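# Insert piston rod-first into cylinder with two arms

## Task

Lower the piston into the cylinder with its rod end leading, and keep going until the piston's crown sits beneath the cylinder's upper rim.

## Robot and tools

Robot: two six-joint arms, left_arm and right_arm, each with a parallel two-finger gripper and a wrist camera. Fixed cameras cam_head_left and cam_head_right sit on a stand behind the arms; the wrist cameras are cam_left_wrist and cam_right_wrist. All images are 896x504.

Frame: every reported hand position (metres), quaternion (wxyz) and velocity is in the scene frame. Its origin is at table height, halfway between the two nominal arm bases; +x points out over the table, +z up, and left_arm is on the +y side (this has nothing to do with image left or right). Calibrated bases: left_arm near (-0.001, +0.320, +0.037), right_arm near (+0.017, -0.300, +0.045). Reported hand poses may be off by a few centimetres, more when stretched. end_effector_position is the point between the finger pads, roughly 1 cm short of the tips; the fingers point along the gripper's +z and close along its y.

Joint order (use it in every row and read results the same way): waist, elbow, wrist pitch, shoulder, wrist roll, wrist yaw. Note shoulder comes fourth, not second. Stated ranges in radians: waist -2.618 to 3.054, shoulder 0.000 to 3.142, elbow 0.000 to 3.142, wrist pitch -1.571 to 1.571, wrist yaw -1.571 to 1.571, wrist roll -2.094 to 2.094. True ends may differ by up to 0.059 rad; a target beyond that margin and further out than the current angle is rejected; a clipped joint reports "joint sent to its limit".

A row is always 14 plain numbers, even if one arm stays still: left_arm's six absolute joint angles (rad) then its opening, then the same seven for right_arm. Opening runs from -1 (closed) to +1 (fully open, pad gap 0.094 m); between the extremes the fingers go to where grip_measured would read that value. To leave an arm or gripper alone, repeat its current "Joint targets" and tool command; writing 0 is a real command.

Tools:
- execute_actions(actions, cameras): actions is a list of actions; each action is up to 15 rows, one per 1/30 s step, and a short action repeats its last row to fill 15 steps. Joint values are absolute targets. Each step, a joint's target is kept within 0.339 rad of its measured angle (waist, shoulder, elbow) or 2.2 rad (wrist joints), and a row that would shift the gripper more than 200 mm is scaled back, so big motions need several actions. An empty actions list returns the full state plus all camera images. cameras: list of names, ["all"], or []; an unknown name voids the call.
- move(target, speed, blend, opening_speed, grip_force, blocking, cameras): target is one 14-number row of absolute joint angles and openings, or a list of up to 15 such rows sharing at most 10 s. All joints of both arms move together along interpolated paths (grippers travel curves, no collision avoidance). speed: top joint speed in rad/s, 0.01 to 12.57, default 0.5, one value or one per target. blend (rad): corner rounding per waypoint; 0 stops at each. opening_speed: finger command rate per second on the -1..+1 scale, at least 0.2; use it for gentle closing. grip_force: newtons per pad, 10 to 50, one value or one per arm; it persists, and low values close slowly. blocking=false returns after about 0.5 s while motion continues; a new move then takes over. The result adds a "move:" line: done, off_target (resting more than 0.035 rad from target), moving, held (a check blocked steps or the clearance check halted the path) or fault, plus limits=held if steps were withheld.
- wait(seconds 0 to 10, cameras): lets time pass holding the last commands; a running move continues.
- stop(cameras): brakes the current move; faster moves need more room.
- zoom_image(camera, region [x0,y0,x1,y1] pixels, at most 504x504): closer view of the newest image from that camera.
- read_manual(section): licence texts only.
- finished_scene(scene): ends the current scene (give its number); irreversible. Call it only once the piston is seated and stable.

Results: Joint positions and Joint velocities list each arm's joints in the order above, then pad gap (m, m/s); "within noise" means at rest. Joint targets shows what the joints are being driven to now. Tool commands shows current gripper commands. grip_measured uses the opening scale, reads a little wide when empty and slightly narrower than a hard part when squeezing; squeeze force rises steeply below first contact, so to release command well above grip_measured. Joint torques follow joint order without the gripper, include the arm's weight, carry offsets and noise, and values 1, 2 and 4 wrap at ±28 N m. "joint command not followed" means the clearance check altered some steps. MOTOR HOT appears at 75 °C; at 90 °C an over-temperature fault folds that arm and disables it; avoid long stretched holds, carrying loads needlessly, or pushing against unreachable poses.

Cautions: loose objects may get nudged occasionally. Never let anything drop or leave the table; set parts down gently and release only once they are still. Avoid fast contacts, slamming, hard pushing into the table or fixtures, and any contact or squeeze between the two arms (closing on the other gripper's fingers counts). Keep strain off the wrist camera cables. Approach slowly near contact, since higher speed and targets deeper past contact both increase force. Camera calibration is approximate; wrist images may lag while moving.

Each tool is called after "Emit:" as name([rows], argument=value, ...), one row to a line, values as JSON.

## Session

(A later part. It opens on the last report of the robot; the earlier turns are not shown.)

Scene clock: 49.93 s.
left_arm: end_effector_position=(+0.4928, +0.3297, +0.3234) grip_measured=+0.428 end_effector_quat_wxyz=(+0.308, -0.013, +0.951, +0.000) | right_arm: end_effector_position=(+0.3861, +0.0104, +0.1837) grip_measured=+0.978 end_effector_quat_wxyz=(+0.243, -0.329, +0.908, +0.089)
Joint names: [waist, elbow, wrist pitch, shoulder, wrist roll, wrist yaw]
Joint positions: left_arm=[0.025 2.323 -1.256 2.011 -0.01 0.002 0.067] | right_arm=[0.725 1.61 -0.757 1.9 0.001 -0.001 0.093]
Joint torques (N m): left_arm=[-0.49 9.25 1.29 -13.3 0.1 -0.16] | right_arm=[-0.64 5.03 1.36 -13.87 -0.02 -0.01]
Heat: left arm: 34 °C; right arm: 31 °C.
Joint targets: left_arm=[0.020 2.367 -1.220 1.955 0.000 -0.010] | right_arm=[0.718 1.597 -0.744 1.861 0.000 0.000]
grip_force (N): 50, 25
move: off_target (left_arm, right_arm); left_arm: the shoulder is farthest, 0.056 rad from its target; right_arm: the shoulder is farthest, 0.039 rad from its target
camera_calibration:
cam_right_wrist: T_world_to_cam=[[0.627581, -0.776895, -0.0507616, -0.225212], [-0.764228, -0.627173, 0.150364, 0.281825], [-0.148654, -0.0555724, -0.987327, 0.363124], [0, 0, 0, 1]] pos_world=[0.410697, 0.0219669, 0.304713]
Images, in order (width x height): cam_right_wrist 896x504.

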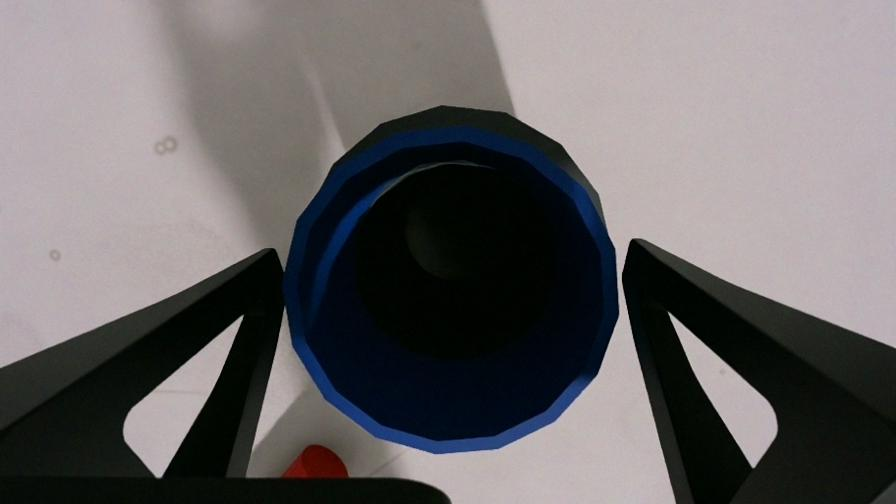

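Emit:
move([
  [0.02, 2.367, -1.22, 1.955, 0.0, -0.01, 0.25, 0.7185, 1.745, -0.985, 1.73, 0.0, 0.0, 0.98],
  [-0.2, 2.367, -1.22, 1.955, 0.0, -0.01, 0.25, 0.35, 1.2, -0.2, 1.5, 0.0, -0.4, 0.98],
  [-0.672, 2.367, -1.22, 1.955, 0.0, -0.01, 0.25, -0.2165, 0.63, 0.6226, 1.24, 0.0, -1.462, 0.98],
], speed=[0.4, 0.8, 0.8], blend=[0.05, 0.1, 0], cameras=["cam_left_wrist", "cam_right_wrist", "cam_head_left"])

Emit:
zoom_image(camera="cam_right_wrist", region=[330, 0, 600, 330])

Scene clock: 55.83 s.
left_arm: end_effector_position=(+0.3827, +0.0084, +0.3234) grip_measured=+0.428 end_effector_quat_wxyz=(+0.290, +0.315, +0.898, -0.103) | right_arm: end_effector_position=(+0.3187, -0.1887, +0.3218) grip_measured=+0.978 end_effector_quat_wxyz=(+0.580, -0.399, +0.584, +0.404)
Joint names: [waist, elbow, wrist pitch, shoulder, wrist roll, wrist yaw]
Joint positions: left_arm=[-0.679 2.323 -1.256 2.011 -0.009 -0.004 0.067] | right_arm=[-0.211 0.644 0.612 1.261 0.003 -1.447 0.093]
Joint torques (N m): left_arm=[0.58 9.28 1.29 -13.3 0.09 -0.09] | right_arm=[-0.46 4.75 1.45 -5.74 -0.01 -0.16]
Heat: left arm: 35 °C; right arm: 31 °C.
Joint targets: left_arm=[-0.672 2.367 -1.220 1.955 0.000 -0.010] | right_arm=[-0.217 0.630 0.623 1.240 0.000 -1.462]
grip_force (N): 50, 25
move: off_target (left_arm); left_arm: the shoulder is farthest, 0.056 rad from its target
camera_calibration:
cam_left_wrist: T_world_to_cam=[[-0.643083, -0.76315, -0.0636076, 0.274471], [-0.765768, 0.641552, 0.0448372, 0.279137], [0.00659009, 0.0775427, -0.996967, 0.440195], [0, 0, 0, 1]] pos_world=[0.38736, -0.00375227, 0.443802]
cam_right_wrist: T_world_to_cam=[[0.945542, -0.322091, -0.0469978, -0.347178], [-0.235977, -0.578852, -0.780542, 0.224957], [0.2242, 0.749125, -0.623334, 0.394214], [0, 0, 0, 1]] pos_world=[0.292973, -0.276921, 0.404999]
Images, in order (width x height): cam_head_left 896x504, cam_left_wrist 896x504, cam_right_wrist 896x504.

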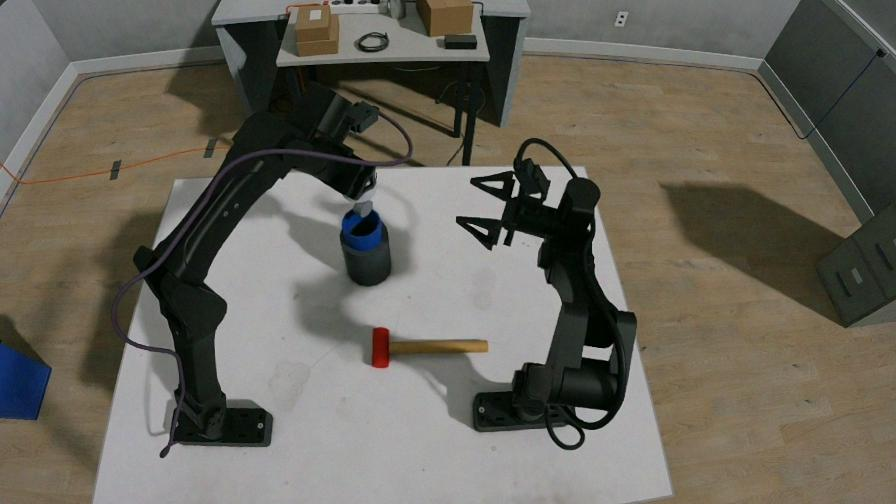

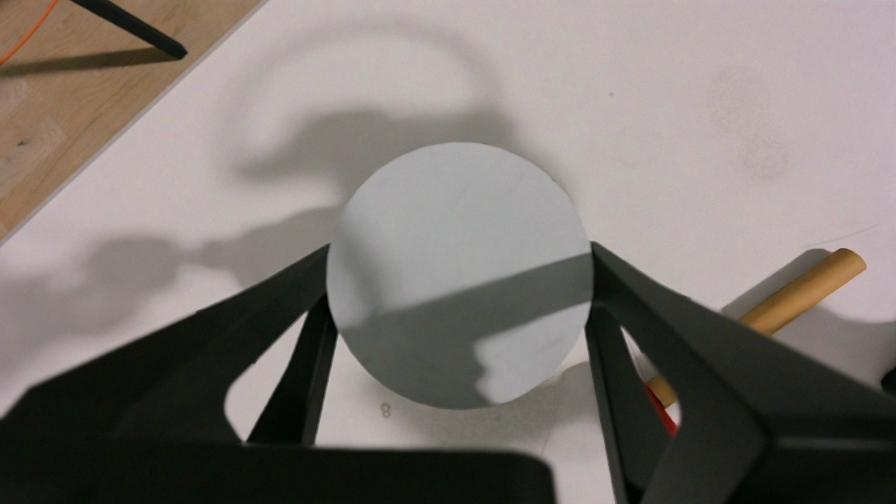

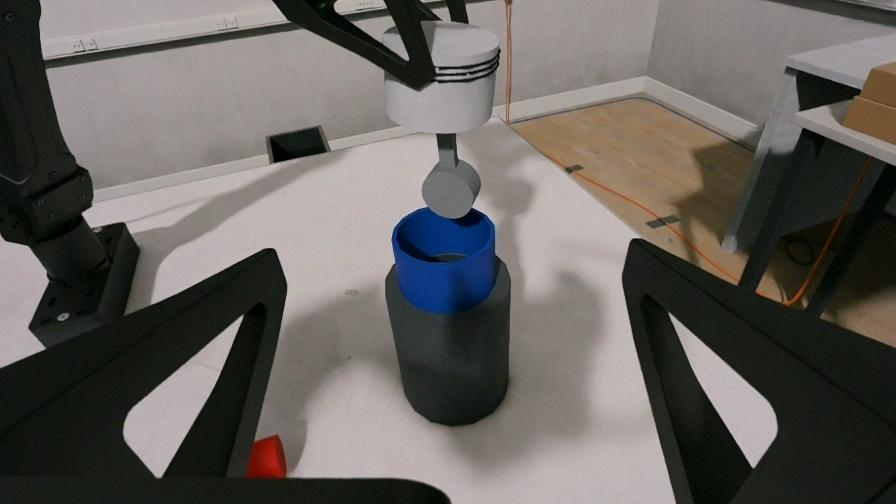

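Scaled by 1.527 from the camera's 896x504 image, which has a finer 1280x720 frame.

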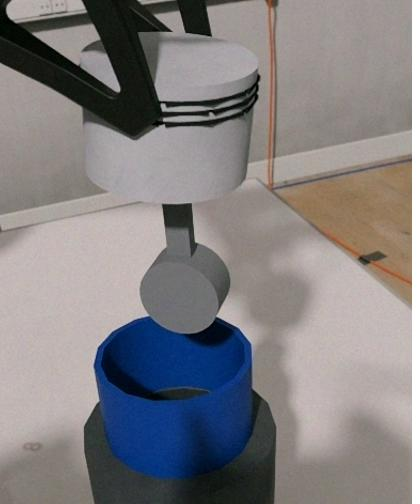

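Emit:
move(target=[-0.662, 1.542, -0.556, 1.711, 0.0, -0.01, 0.25, -0.2165, 0.63, 0.6226, 1.24, 0.0, -1.462, 0.98], speed=0.45, cameras=["cam_left_wrist", "cam_right_wrist"])

Emit:
zoom_image(camera="cam_right_wrist", region=[350, 80, 550, 320])

Scene clock: 60.90 s.
left_arm: end_effector_position=(+0.3801, +0.0172, +0.2211) grip_measured=+0.428 end_effector_quat_wxyz=(+0.322, +0.306, +0.889, -0.112) | right_arm: end_effector_position=(+0.3186, -0.1886, +0.3218) grip_measured=+0.978 end_effector_quat_wxyz=(+0.580, -0.400, +0.584, +0.404)
Joint names: [waist, elbow, wrist pitch, shoulder, wrist roll, wrist yaw]
Joint positions: left_arm=[-0.668 1.534 -0.633 1.776 -0.009 -0.004 0.067] | right_arm=[-0.211 0.644 0.612 1.261 0.003 -1.448 0.093]
Joint torques (N m): left_arm=[0.55 7.35 1.75 -12.96 0.1 -0.09] | right_arm=[-0.5 4.78 1.45 -5.76 0 -0.17]
Heat: left arm: 35 °C; right arm: 31 °C.
Joint targets: left_arm=[-0.662 1.542 -0.556 1.711 0.000 -0.010] | right_arm=[-0.217 0.630 0.623 1.240 0.000 -1.462]
grip_force (N): 50, 25
move: off_target (left_arm); left_arm: the wrist pitch is farthest, 0.077 rad from its target
camera_calibration:
cam_left_wrist: T_world_to_cam=[[-0.631397, -0.772774, -0.0644875, 0.269022], [-0.773148, 0.633751, -0.024549, 0.294401], [0.0598398, 0.0343583, -0.997617, 0.318314], [0, 0, 0, 1]] pos_world=[0.378427, 0.0103799, 0.342131]
cam_right_wrist: T_world_to_cam=[[0.945644, -0.321796, -0.0469612, -0.347142], [-0.235765, -0.578917, -0.780558, 0.224883], [0.223994, 0.749201, -0.623317, 0.394288], [0, 0, 0, 1]] pos_world=[0.292973, -0.276921, 0.404999]
Images, in order (width x height): cam_left_wrist 896x504, cam_right_wrist 896x504.

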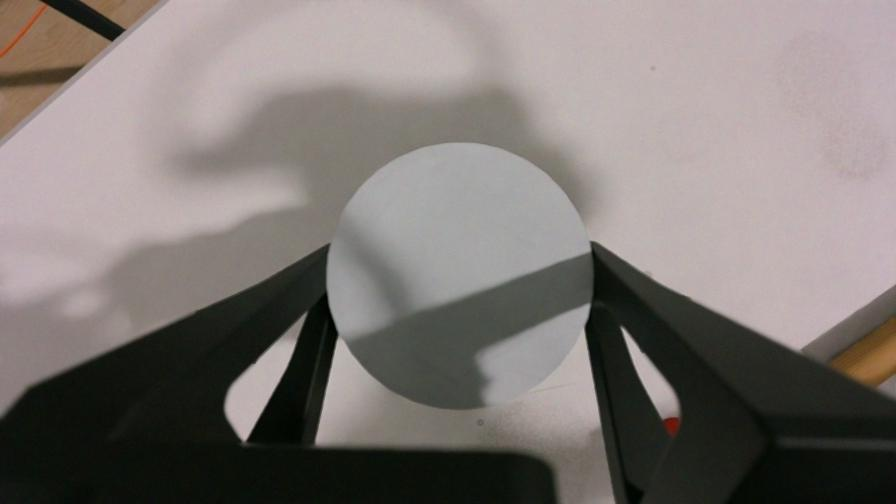

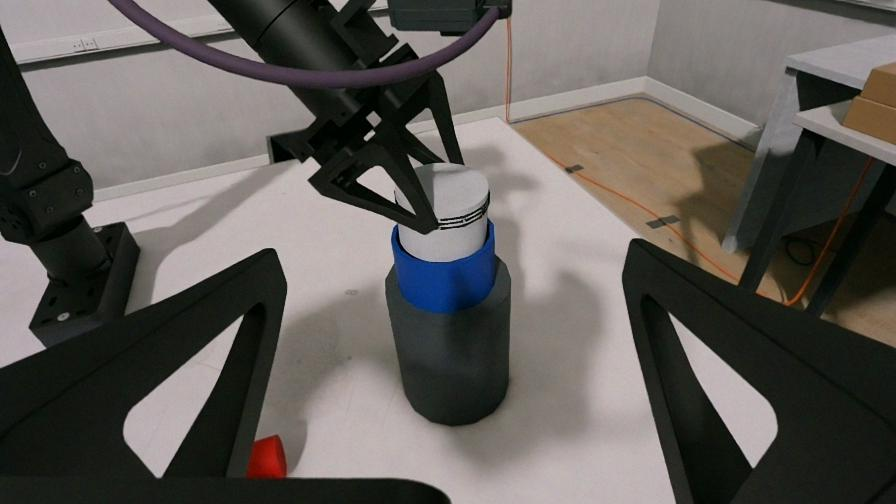

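Scaled by 2.100 from the camera's 896x504 image, which has a finer 1280x720 frame.

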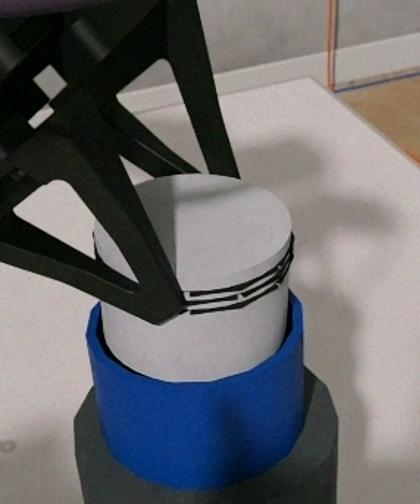

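Emit:
move(target=[-0.662, 1.488, -0.492, 1.70, 0.0, -0.01, 0.25, -0.2165, 0.63, 0.6226, 1.24, 0.0, -1.462, 0.98], speed=0.12, cameras=["cam_right_wrist"])

Emit:
zoom_image(camera="cam_right_wrist", region=[350, 100, 550, 320])

Scene clock: 64.57 s.
left_arm: end_effector_position=(+0.3808, +0.0167, +0.2121) grip_measured=+0.428 end_effector_quat_wxyz=(+0.329, +0.305, +0.886, -0.115) | right_arm: end_effector_position=(+0.3186, -0.1886, +0.3218) grip_measured=+0.978 end_effector_quat_wxyz=(+0.580, -0.400, +0.584, +0.404)
Joint names: [waist, elbow, wrist pitch, shoulder, wrist roll, wrist yaw]
Joint positions: left_arm=[-0.668 1.48 -0.57 1.769 -0.009 -0.004 0.067] | right_arm=[-0.211 0.644 0.612 1.261 0.003 -1.448 0.093]
Joint torques (N m): left_arm=[0.53 7.41 1.78 -13.23 0.09 -0.1] | right_arm=[-0.47 4.74 1.46 -5.79 -0.02 -0.17]
Heat: left arm: 36 °C; right arm: 31 °C.
Joint targets: left_arm=[-0.662 1.488 -0.492 1.700 0.000 -0.010] | right_arm=[-0.217 0.630 0.623 1.240 0.000 -1.462]
grip_force (N): 50, 25
move: off_target (left_arm); left_arm: the wrist pitch is farthest, 0.078 rad from its target
camera_calibration:
cam_right_wrist: T_world_to_cam=[[0.945644, -0.321796, -0.0469612, -0.347142], [-0.235765, -0.578917, -0.780558, 0.224883], [0.223994, 0.749201, -0.623317, 0.394288], [0, 0, 0, 1]] pos_world=[0.292973, -0.276921, 0.404999]
Images, in order (width x height): cam_right_wrist 896x504.

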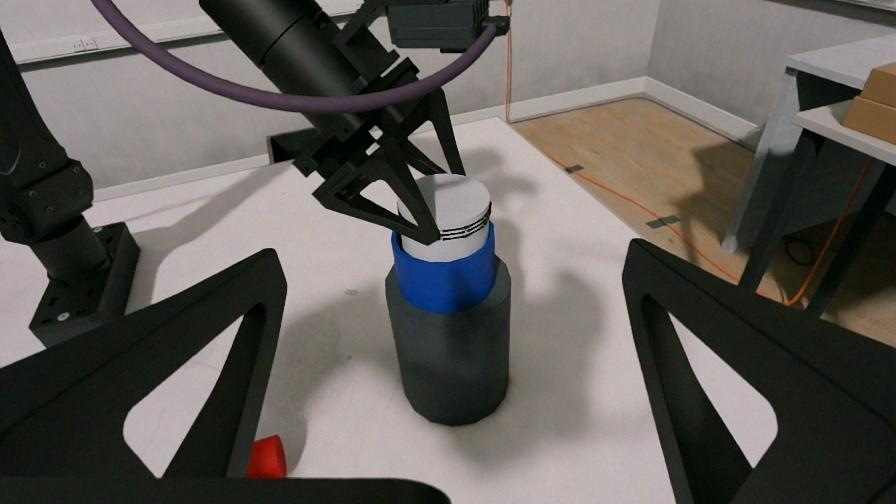

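Scaled by 2.291 from the camera's 896x504 image, which has a finer 1280x720 frame.

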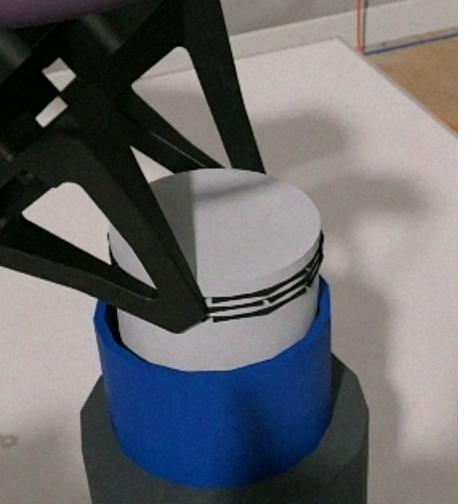

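Emit:
move(target=[-0.662, 1.4315, -0.433, 1.689, 0.0, -0.01, 0.25, -0.2165, 0.63, 0.6226, 1.24, 0.0, -1.462, 0.98], speed=0.12, cameras=["cam_right_wrist", "cam_left_wrist"])

Emit:
zoom_image(camera="cam_right_wrist", region=[350, 100, 550, 320])

Scene clock: 66.73 s.
left_arm: end_effector_position=(+0.3799, +0.0174, +0.2021) grip_measured=+0.428 end_effector_quat_wxyz=(+0.333, +0.305, +0.885, -0.116) | right_arm: end_effector_position=(+0.3186, -0.1886, +0.3218) grip_measured=+0.978 end_effector_quat_wxyz=(+0.580, -0.400, +0.584, +0.404)
Joint names: [waist, elbow, wrist pitch, shoulder, wrist roll, wrist yaw]
Joint positions: left_arm=[-0.668 1.424 -0.512 1.761 -0.009 -0.004 0.067] | right_arm=[-0.211 0.644 0.612 1.261 0.003 -1.448 0.093]
Joint torques (N m): left_arm=[0.54 7.41 1.8 -13.37 0.09 -0.09] | right_arm=[-0.44 4.78 1.45 -5.72 -0.05 -0.16]
Heat: left arm: 36 °C; right arm: 31 °C.
Joint targets: left_arm=[-0.662 1.432 -0.433 1.689 0.000 -0.010] | right_arm=[-0.217 0.630 0.623 1.240 0.000 -1.462]
grip_force (N): 50, 25
move: off_target (left_arm); left_arm: the wrist pitch is farthest, 0.079 rad from its target
camera_calibration:
cam_left_wrist: T_world_to_cam=[[-0.630049, -0.773849, -0.0647783, 0.267314], [-0.772418, 0.633107, -0.050451, 0.298652], [0.0800531, 0.0182494, -0.996624, 0.291708], [0, 0, 0, 1]] pos_world=[0.375753, 0.0124591, 0.323106]
cam_right_wrist: T_world_to_cam=[[0.945644, -0.321796, -0.0469612, -0.347142], [-0.235765, -0.578917, -0.780558, 0.224883], [0.223994, 0.749201, -0.623317, 0.394288], [0, 0, 0, 1]] pos_world=[0.292973, -0.276921, 0.404999]
Images, in order (width x height): cam_left_wrist 896x504, cam_right_wrist 896x504.

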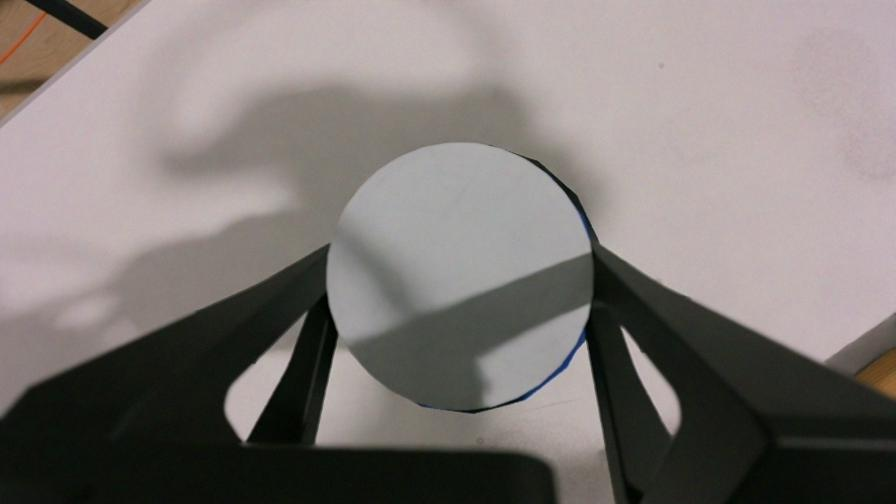

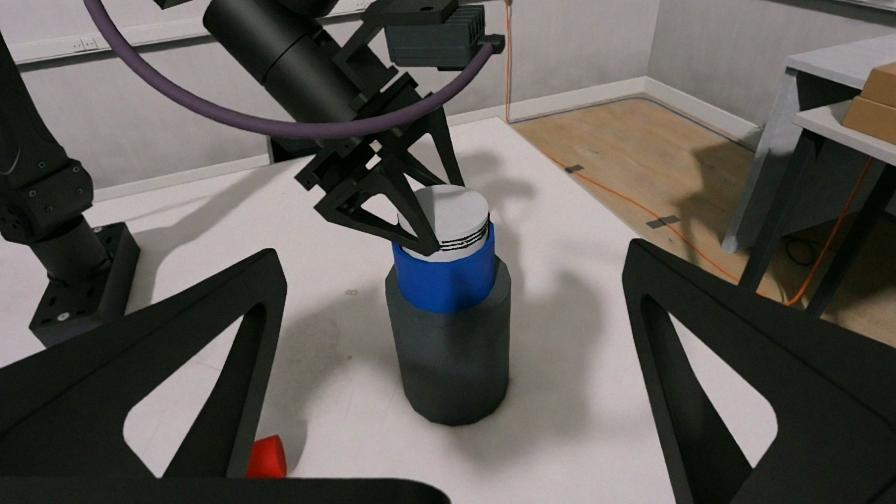

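Scaled by 2.291 from the camera's 896x504 image, which has a finer 1280x720 frame.

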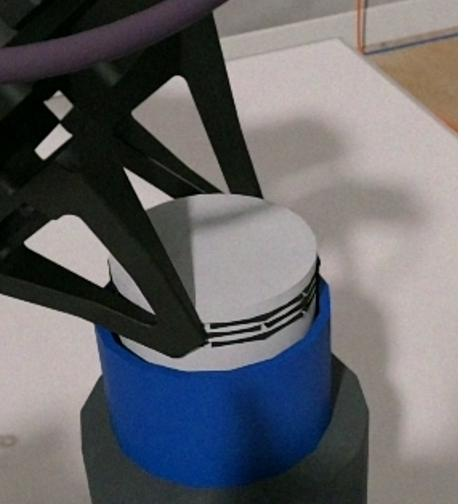

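Emit:
move(target=[-0.662, 1.4315, -0.433, 1.689, 0.0, -0.01, 0.56, -0.2165, 0.63, 0.6226, 1.24, 0.0, -1.462, 0.98], speed=0.1, opening_speed=0.25, cameras=["cam_right_wrist", "cam_left_wrist"])

Emit:
zoom_image(camera="cam_right_wrist", region=[350, 100, 550, 320])

Scene clock: 70.93 s.
left_arm: end_effector_position=(+0.3863, +0.0123, +0.2323) grip_measured=+0.558 end_effector_quat_wxyz=(+0.378, +0.299, +0.866, -0.132) | right_arm: end_effector_position=(+0.3186, -0.1886, +0.3218) grip_measured=+0.978 end_effector_quat_wxyz=(+0.580, -0.400, +0.584, +0.404)
Joint names: [waist, elbow, wrist pitch, shoulder, wrist roll, wrist yaw]
Joint positions: left_arm=[-0.668 1.424 -0.452 1.719 -0.008 -0.004 0.073] | right_arm=[-0.211 0.644 0.612 1.261 0.003 -1.448 0.093]
Joint torques (N m): left_arm=[0.54 7.51 1.35 -9.85 0.09 -0.09] | right_arm=[-0.5 4.75 1.44 -5.74 -0.03 -0.18]
Motor temperatures (°C): left_arm=[28 30 36 35 26 27 27] | right_arm=[29 30 31 30 28 29 28]
Heat: left arm: 36 °C; right arm: 31 °C.
Joint targets: left_arm=[-0.662 1.432 -0.433 1.689 0.000 -0.010] | right_arm=[-0.217 0.630 0.623 1.240 0.000 -1.462]
grip_force (N): 50, 25
move: done
camera_calibration:
cam_left_wrist: T_world_to_cam=[[-0.625267, -0.77761, -0.0660607, 0.267895], [-0.763957, 0.627178, -0.151715, 0.32874], [0.159407, -0.044395, -0.986214, 0.289129], [0, 0, 0, 1]] pos_world=[0.37256, 0.0149753, 0.352716]
cam_right_wrist: T_world_to_cam=[[0.945644, -0.321796, -0.0469612, -0.347142], [-0.235765, -0.578917, -0.780558, 0.224883], [0.223994, 0.749201, -0.623317, 0.394288], [0, 0, 0, 1]] pos_world=[0.292973, -0.276921, 0.404999]
Images, in order (width x height): cam_left_wrist 896x504, cam_right_wrist 896x504.

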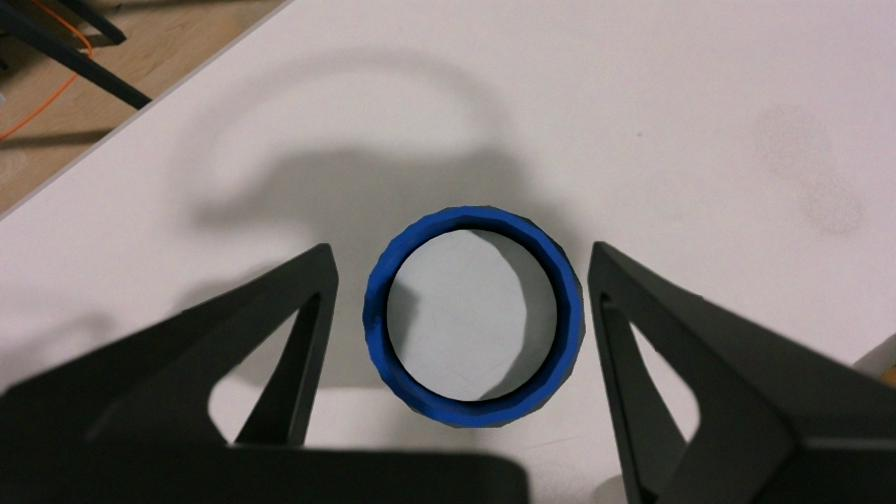

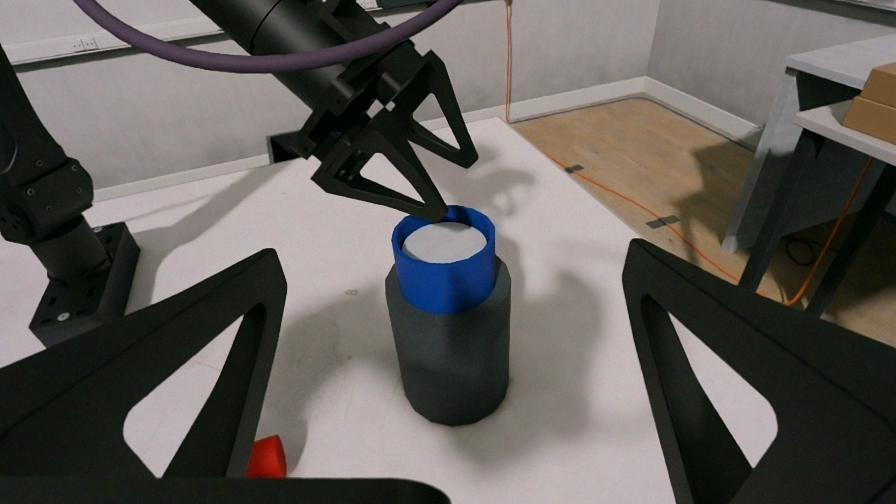

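Scaled by 2.291 from the camera's 896x504 image, which has a finer 1280x720 frame.

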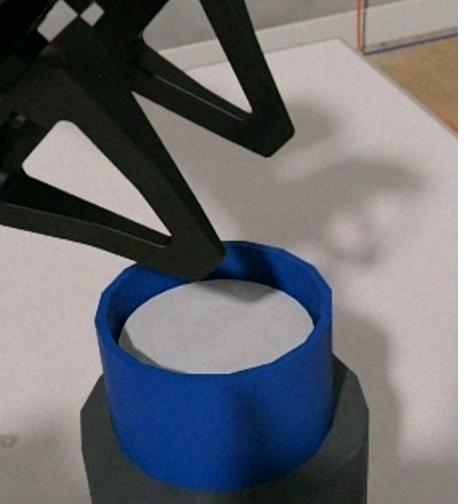

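Emit:
move(target=[-0.662, 2.345, -1.388, 2.223, 0.0, -0.01, -1.0, -0.2165, 0.63, 0.6226, 1.24, 0.0, -1.462, 0.98], speed=0.7, cameras=["cam_right_wrist", "cam_left_wrist"])

Emit:
zoom_image(camera="cam_right_wrist", region=[350, 100, 550, 320])

Scene clock: 75.37 s.
left_arm: end_effector_position=(+0.3821, +0.0157, +0.2195) grip_measured=-0.992 end_effector_quat_wxyz=(+0.149, +0.323, +0.933, -0.051) | right_arm: end_effector_position=(+0.3186, -0.1886, +0.3218) grip_measured=+0.978 end_effector_quat_wxyz=(+0.580, -0.400, +0.584, +0.404)
Joint names: [waist, elbow, wrist pitch, shoulder, wrist roll, wrist yaw]
Joint positions: left_arm=[-0.668 2.318 -1.373 2.199 -0.008 -0.004 0] | right_arm=[-0.211 0.644 0.612 1.261 0.003 -1.448 0.093]
Joint torques (N m): left_arm=[0.54 7.98 0.41 -8.91 0.09 -0.09] | right_arm=[-0.55 4.74 1.45 -5.71 -0.03 -0.18]
Heat: left arm: 36 °C; right arm: 31 °C.
Joint targets: left_arm=[-0.662 2.345 -1.388 2.223 0.000 -0.010] | right_arm=[-0.217 0.630 0.623 1.240 0.000 -1.462]
grip_force (N): 50, 25
move: done
camera_calibration:
cam_left_wrist: T_world_to_cam=[[-0.650223, -0.757666, -0.0561449, 0.274042], [-0.724214, 0.595786, 0.347208, 0.197142], [-0.229617, 0.266423, -0.936106, 0.410047], [0, 0, 0, 1]] pos_world=[0.415115, -0.0190687, 0.330785]
cam_right_wrist: T_world_to_cam=[[0.945644, -0.321796, -0.0469612, -0.347142], [-0.235765, -0.578917, -0.780558, 0.224883], [0.223994, 0.749201, -0.623317, 0.394288], [0, 0, 0, 1]] pos_world=[0.292973, -0.276921, 0.404999]
Images, in order (width x height): cam_left_wrist 896x504, cam_right_wrist 896x504.

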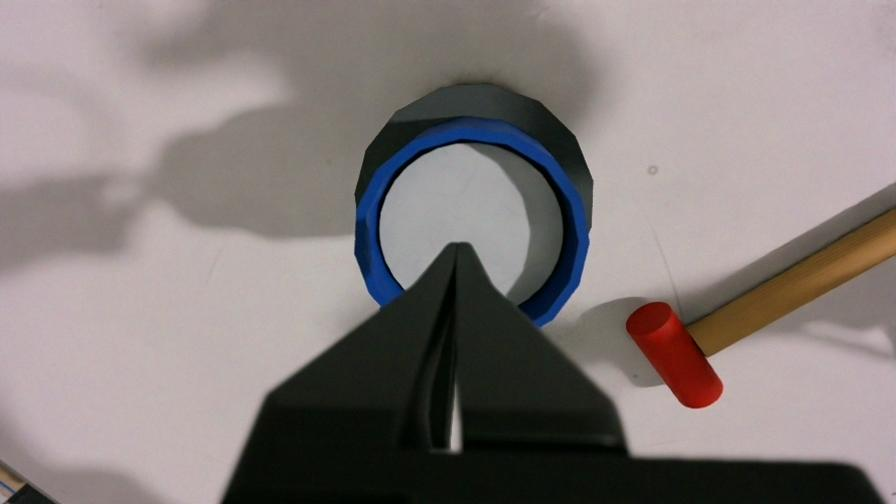

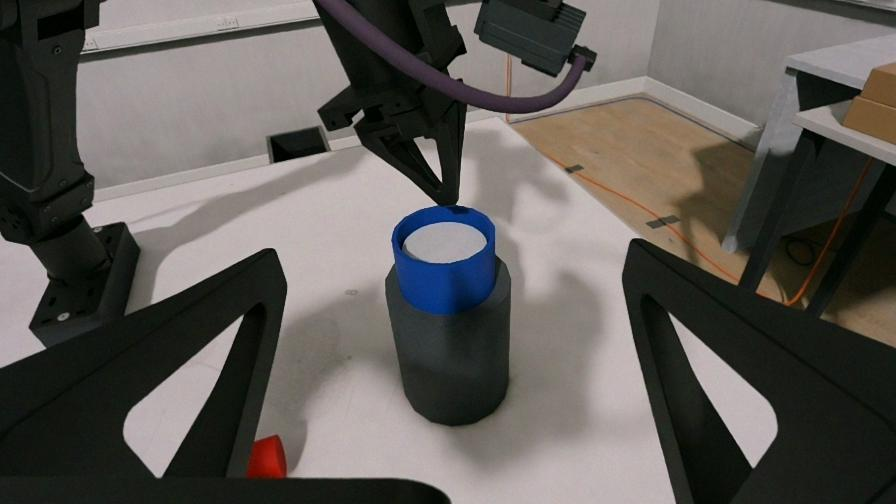

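Scaled by 2.291 from the camera's 896x504 image, which has a finer 1280x720 frame.

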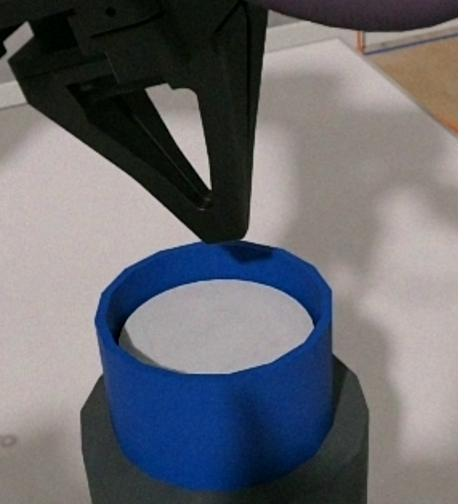

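Emit:
move([
  [-0.664, 2.347, -1.423, 2.285, 0.0, -0.01, -1.0, -0.2165, 0.63, 0.6226, 1.24, 0.0, -1.462, 0.98],
  [-0.664, 2.29, -1.46, 2.38, 0.0, -0.01, -1.0, -0.2165, 0.63, 0.6226, 1.24, 0.0, -1.462, 0.98],
], speed=[0.2, 0.12], blend=[0.02, 0], cameras=["cam_right_wrist"])

Emit:
zoom_image(camera="cam_right_wrist", region=[350, 100, 550, 320])

Scene clock: 78.53 s.
left_arm: end_effector_position=(+0.3778, +0.0191, +0.1730) grip_measured=-0.992 end_effector_quat_wxyz=(+0.086, +0.325, +0.941, -0.028) | right_arm: end_effector_position=(+0.3186, -0.1886, +0.3218) grip_measured=+0.978 end_effector_quat_wxyz=(+0.580, -0.400, +0.584, +0.404)
Joint names: [waist, elbow, wrist pitch, shoulder, wrist roll, wrist yaw]
Joint positions: left_arm=[-0.668 2.324 -1.416 2.297 -0.008 -0.004 0] | right_arm=[-0.211 0.644 0.612 1.261 0.003 -1.448 0.093]
Joint torques (N m): left_arm=[0.35 3.33 -0.05 -5.41 0.09 -0.09] | right_arm=[-0.49 4.72 1.44 -5.74 -0.02 -0.17]
Heat: left arm: 35 °C; right arm: 31 °C.
Joint targets: left_arm=[-0.664 2.290 -1.460 2.380 0.000 -0.010] | right_arm=[-0.217 0.630 0.623 1.240 0.000 -1.462]
grip_force (N): 50, 25
move: off_target (left_arm); left_arm: the shoulder is farthest, 0.083 rad from its target
camera_calibration:
cam_right_wrist: T_world_to_cam=[[0.945644, -0.321796, -0.0469612, -0.347142], [-0.235765, -0.578917, -0.780558, 0.224883], [0.223994, 0.749201, -0.623317, 0.394288], [0, 0, 0, 1]] pos_world=[0.292973, -0.276921, 0.404999]
Images, in order (width x height): cam_right_wrist 896x504.

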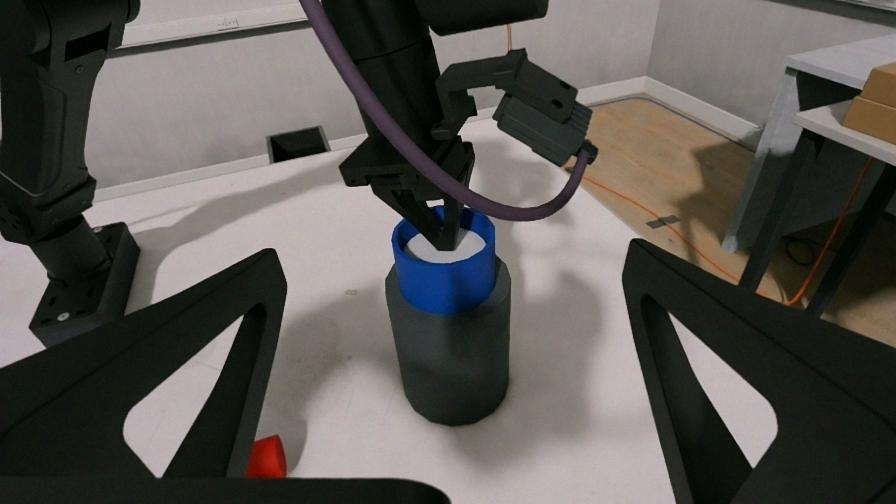

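Scaled by 2.291 from the camera's 896x504 image, which has a finer 1280x720 frame.

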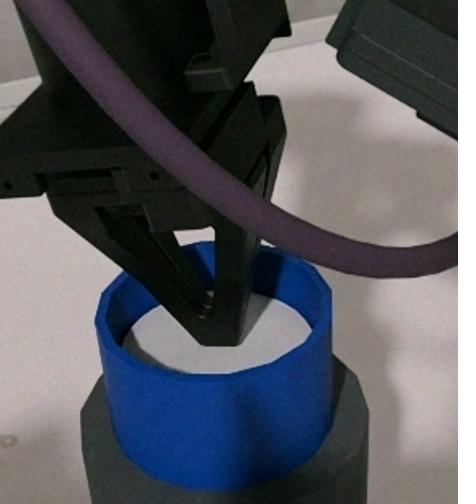

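Emit:
move(target=[-0.664, 2.228, -1.50, 2.48, 0.0, -0.01, -1.0, -0.2165, 0.63, 0.6226, 1.24, 0.0, -1.462, 0.98], speed=0.12, cameras=["cam_right_wrist"])

Emit:
zoom_image(camera="cam_right_wrist", region=[350, 100, 550, 320])

Scene clock: 81.90 s.
left_arm: end_effector_position=(+0.3755, +0.0209, +0.1606) grip_measured=-0.992 end_effector_quat_wxyz=(+0.069, +0.326, +0.943, -0.022) | right_arm: end_effector_position=(+0.3186, -0.1886, +0.3218) grip_measured=+0.978 end_effector_quat_wxyz=(+0.580, -0.400, +0.584, +0.404)
Joint names: [waist, elbow, wrist pitch, shoulder, wrist roll, wrist yaw]
Joint positions: left_arm=[-0.668 2.317 -1.424 2.319 -0.008 -0.004 0] | right_arm=[-0.211 0.644 0.612 1.261 0.003 -1.448 0.093]
Joint torques (N m): left_arm=[0.35 -0.73 -0.37 -0.08 0.09 -0.1] | right_arm=[-0.5 4.74 1.42 -5.71 -0.03 -0.16]
Heat: left arm: 34 °C; right arm: 31 °C.
Joint targets: left_arm=[-0.664 2.228 -1.500 2.480 0.000 -0.010] | right_arm=[-0.217 0.630 0.623 1.240 0.000 -1.462]
grip_force (N): 50, 25
move: off_target (left_arm); left_arm: the shoulder is farthest, 0.161 rad from its target
camera_calibration:
cam_right_wrist: T_world_to_cam=[[0.945644, -0.321796, -0.0469612, -0.347142], [-0.235765, -0.578917, -0.780558, 0.224883], [0.223994, 0.749201, -0.623317, 0.394288], [0, 0, 0, 1]] pos_world=[0.292973, -0.276921, 0.404999]
Images, in order (width x height): cam_right_wrist 896x504.

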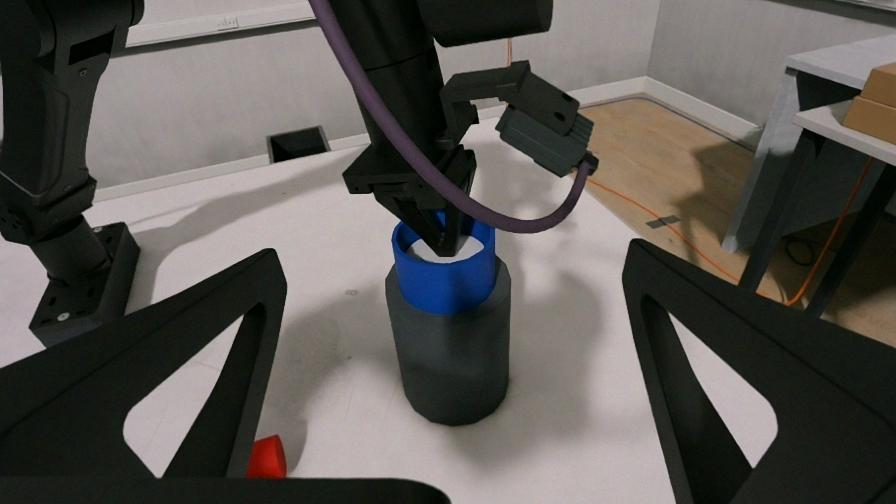

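Scaled by 2.291 from the camera's 896x504 image, which has a finer 1280x720 frame.

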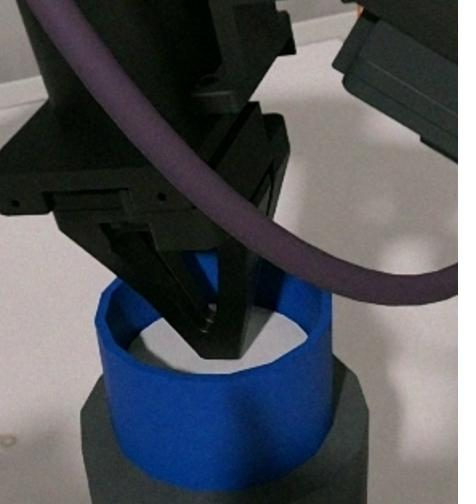

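Emit:
move(target=[-0.664, 2.185, -1.52, 2.56, 0.0, -0.01, -1.0, -0.2165, 0.63, 0.6226, 1.24, 0.0, -1.462, 0.98], speed=0.08, cameras=["cam_right_wrist"])

Emit:
zoom_image(camera="cam_right_wrist", region=[350, 100, 550, 320])

Scene clock: 83.70 s.
left_arm: end_effector_position=(+0.3744, +0.0218, +0.1459) grip_measured=-0.992 end_effector_quat_wxyz=(+0.052, +0.326, +0.944, -0.016) | right_arm: end_effector_position=(+0.3186, -0.1886, +0.3218) grip_measured=+0.978 end_effector_quat_wxyz=(+0.580, -0.400, +0.584, +0.404)
Joint names: [waist, elbow, wrist pitch, shoulder, wrist roll, wrist yaw]
Joint positions: left_arm=[-0.668 2.312 -1.426 2.348 -0.008 -0.004 0] | right_arm=[-0.211 0.644 0.612 1.261 0.003 -1.448 0.093]
Joint torques (N m): left_arm=[0.35 -3.79 -0.58 3.63 0.09 -0.1] | right_arm=[-0.55 4.82 1.43 -5.72 -0.01 -0.16]
Heat: left arm: 34 °C; right arm: 31 °C.
Joint targets: left_arm=[-0.664 2.185 -1.520 2.560 0.000 -0.010] | right_arm=[-0.217 0.630 0.623 1.240 0.000 -1.462]
grip_force (N): 50, 25
move: off_target (left_arm); left_arm: the shoulder is farthest, 0.212 rad from its target
camera_calibration:
cam_right_wrist: T_world_to_cam=[[0.945644, -0.321796, -0.0469612, -0.347142], [-0.235765, -0.578917, -0.780558, 0.224883], [0.223994, 0.749201, -0.623317, 0.394288], [0, 0, 0, 1]] pos_world=[0.292973, -0.276921, 0.404999]
Images, in order (width x height): cam_right_wrist 896x504.

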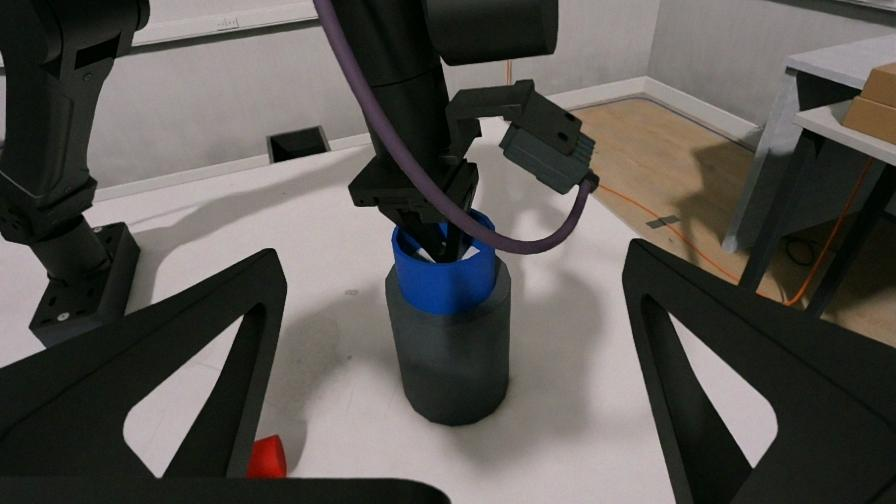

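Scaled by 2.291 from the camera's 896x504 image, which has a finer 1280x720 frame.

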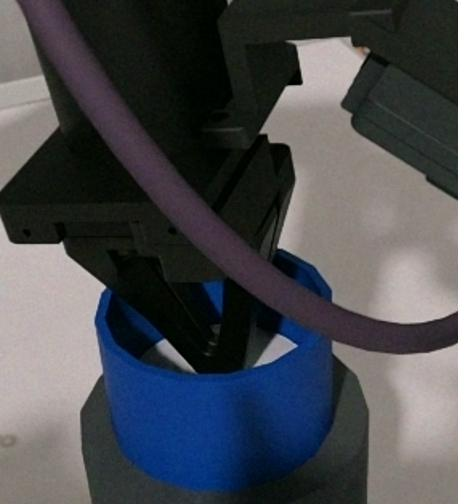

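Emit:
move(target=[-0.664, 2.165, -1.53, 2.61, 0.0, -0.01, -1.0, -0.2165, 0.63, 0.6226, 1.24, 0.0, -1.462, 0.98], speed=0.08, cameras=["cam_right_wrist"])

Emit:
zoom_image(camera="cam_right_wrist", region=[350, 100, 550, 320])

Scene clock: 85.93 s.
left_arm: end_effector_position=(+0.3743, +0.0218, +0.1444) grip_measured=-0.992 end_effector_quat_wxyz=(+0.051, +0.326, +0.944, -0.016) | right_arm: end_effector_position=(+0.3186, -0.1886, +0.3218) grip_measured=+0.978 end_effector_quat_wxyz=(+0.580, -0.400, +0.584, +0.404)
Joint names: [waist, elbow, wrist pitch, shoulder, wrist roll, wrist yaw]
Joint positions: left_arm=[-0.668 2.312 -1.426 2.351 -0.008 -0.004 0] | right_arm=[-0.211 0.644 0.612 1.261 0.003 -1.448 0.093]
Joint torques (N m): left_arm=[0.35 -5.41 -0.68 7.17 0.09 -0.09] | right_arm=[-0.53 4.77 1.46 -5.83 -0.02 -0.17]
Heat: left arm: 34 °C; right arm: 31 °C.
Joint targets: left_arm=[-0.664 2.165 -1.530 2.610 0.000 -0.010] | right_arm=[-0.217 0.630 0.623 1.240 0.000 -1.462]
grip_force (N): 50, 25
move: off_target (left_arm); left_arm: the shoulder is farthest, 0.259 rad from its target
camera_calibration:
cam_right_wrist: T_world_to_cam=[[0.945644, -0.321796, -0.0469612, -0.347142], [-0.235765, -0.578917, -0.780558, 0.224883], [0.223994, 0.749201, -0.623317, 0.394288], [0, 0, 0, 1]] pos_world=[0.292973, -0.276921, 0.404999]
Images, in order (width x height): cam_right_wrist 896x504.

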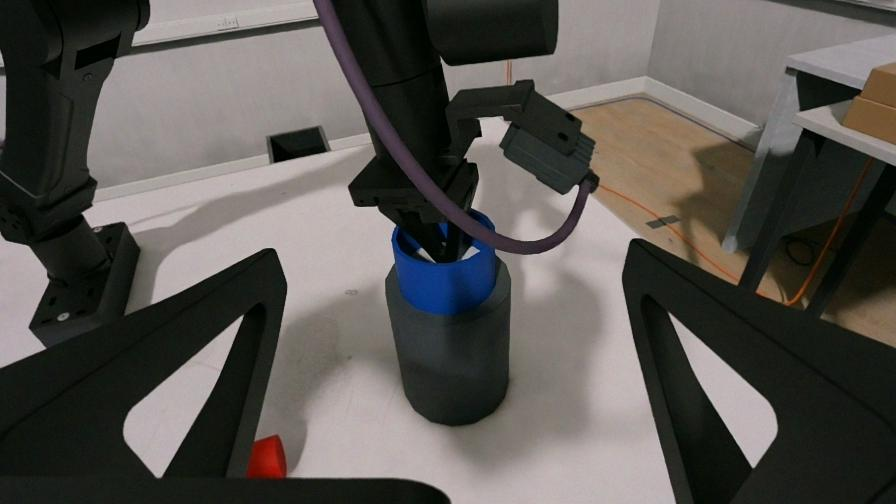

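Scaled by 2.291 from the camera's 896x504 image, which has a finer 1280x720 frame.

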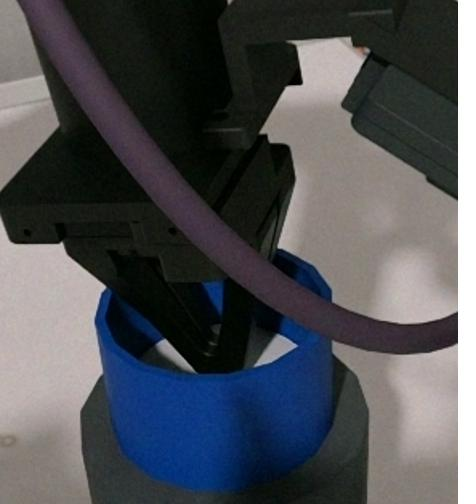

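Emit:
move(target=[-0.664, 2.14, -1.535, 2.66, 0.0, -0.01, -1.0, -0.2165, 0.63, 0.6226, 1.24, 0.0, -1.462, 0.98], speed=0.06, cameras=["cam_right_wrist"])

Emit:
zoom_image(camera="cam_right_wrist", region=[350, 100, 550, 320])

Scene clock: 89.10 s.
left_arm: end_effector_position=(+0.3729, +0.0230, +0.1164) grip_measured=-0.996 end_effector_quat_wxyz=(+0.024, +0.327, +0.945, -0.006) | right_arm: end_effector_position=(+0.3186, -0.1886, +0.3218) grip_measured=+0.978 end_effector_quat_wxyz=(+0.580, -0.400, +0.584, +0.404)
Joint names: [waist, elbow, wrist pitch, shoulder, wrist roll, wrist yaw]
Joint positions: left_arm=[-0.668 2.295 -1.413 2.403 -0.008 -0.004 0] | right_arm=[-0.211 0.644 0.612 1.261 0.003 -1.448 0.093]
Joint torques (N m): left_arm=[0.35 -6.04 -0.93 6.71 0.09 -0.09] | right_arm=[-0.49 4.78 1.44 -5.63 -0.03 -0.16]
Heat: left arm: 33 °C; right arm: 31 °C.
Joint targets: left_arm=[-0.664 2.140 -1.535 2.660 0.000 -0.010] | right_arm=[-0.217 0.630 0.623 1.240 0.000 -1.462]
grip_force (N): 50, 25
move: off_target (left_arm); left_arm: the shoulder is farthest, 0.257 rad from its target
camera_calibration:
cam_right_wrist: T_world_to_cam=[[0.945644, -0.321796, -0.0469612, -0.347142], [-0.235765, -0.578917, -0.780558, 0.224883], [0.223994, 0.749201, -0.623317, 0.394288], [0, 0, 0, 1]] pos_world=[0.292973, -0.276921, 0.404999]
Images, in order (width x height): cam_right_wrist 896x504.

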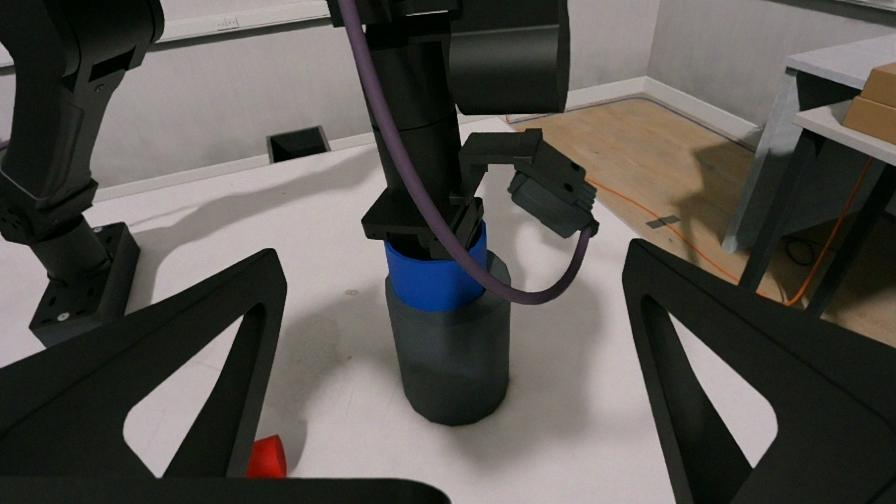

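Scaled by 2.291 from the camera's 896x504 image, which has a finer 1280x720 frame.

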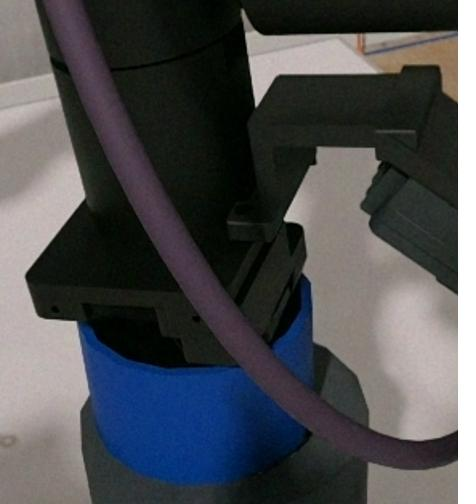

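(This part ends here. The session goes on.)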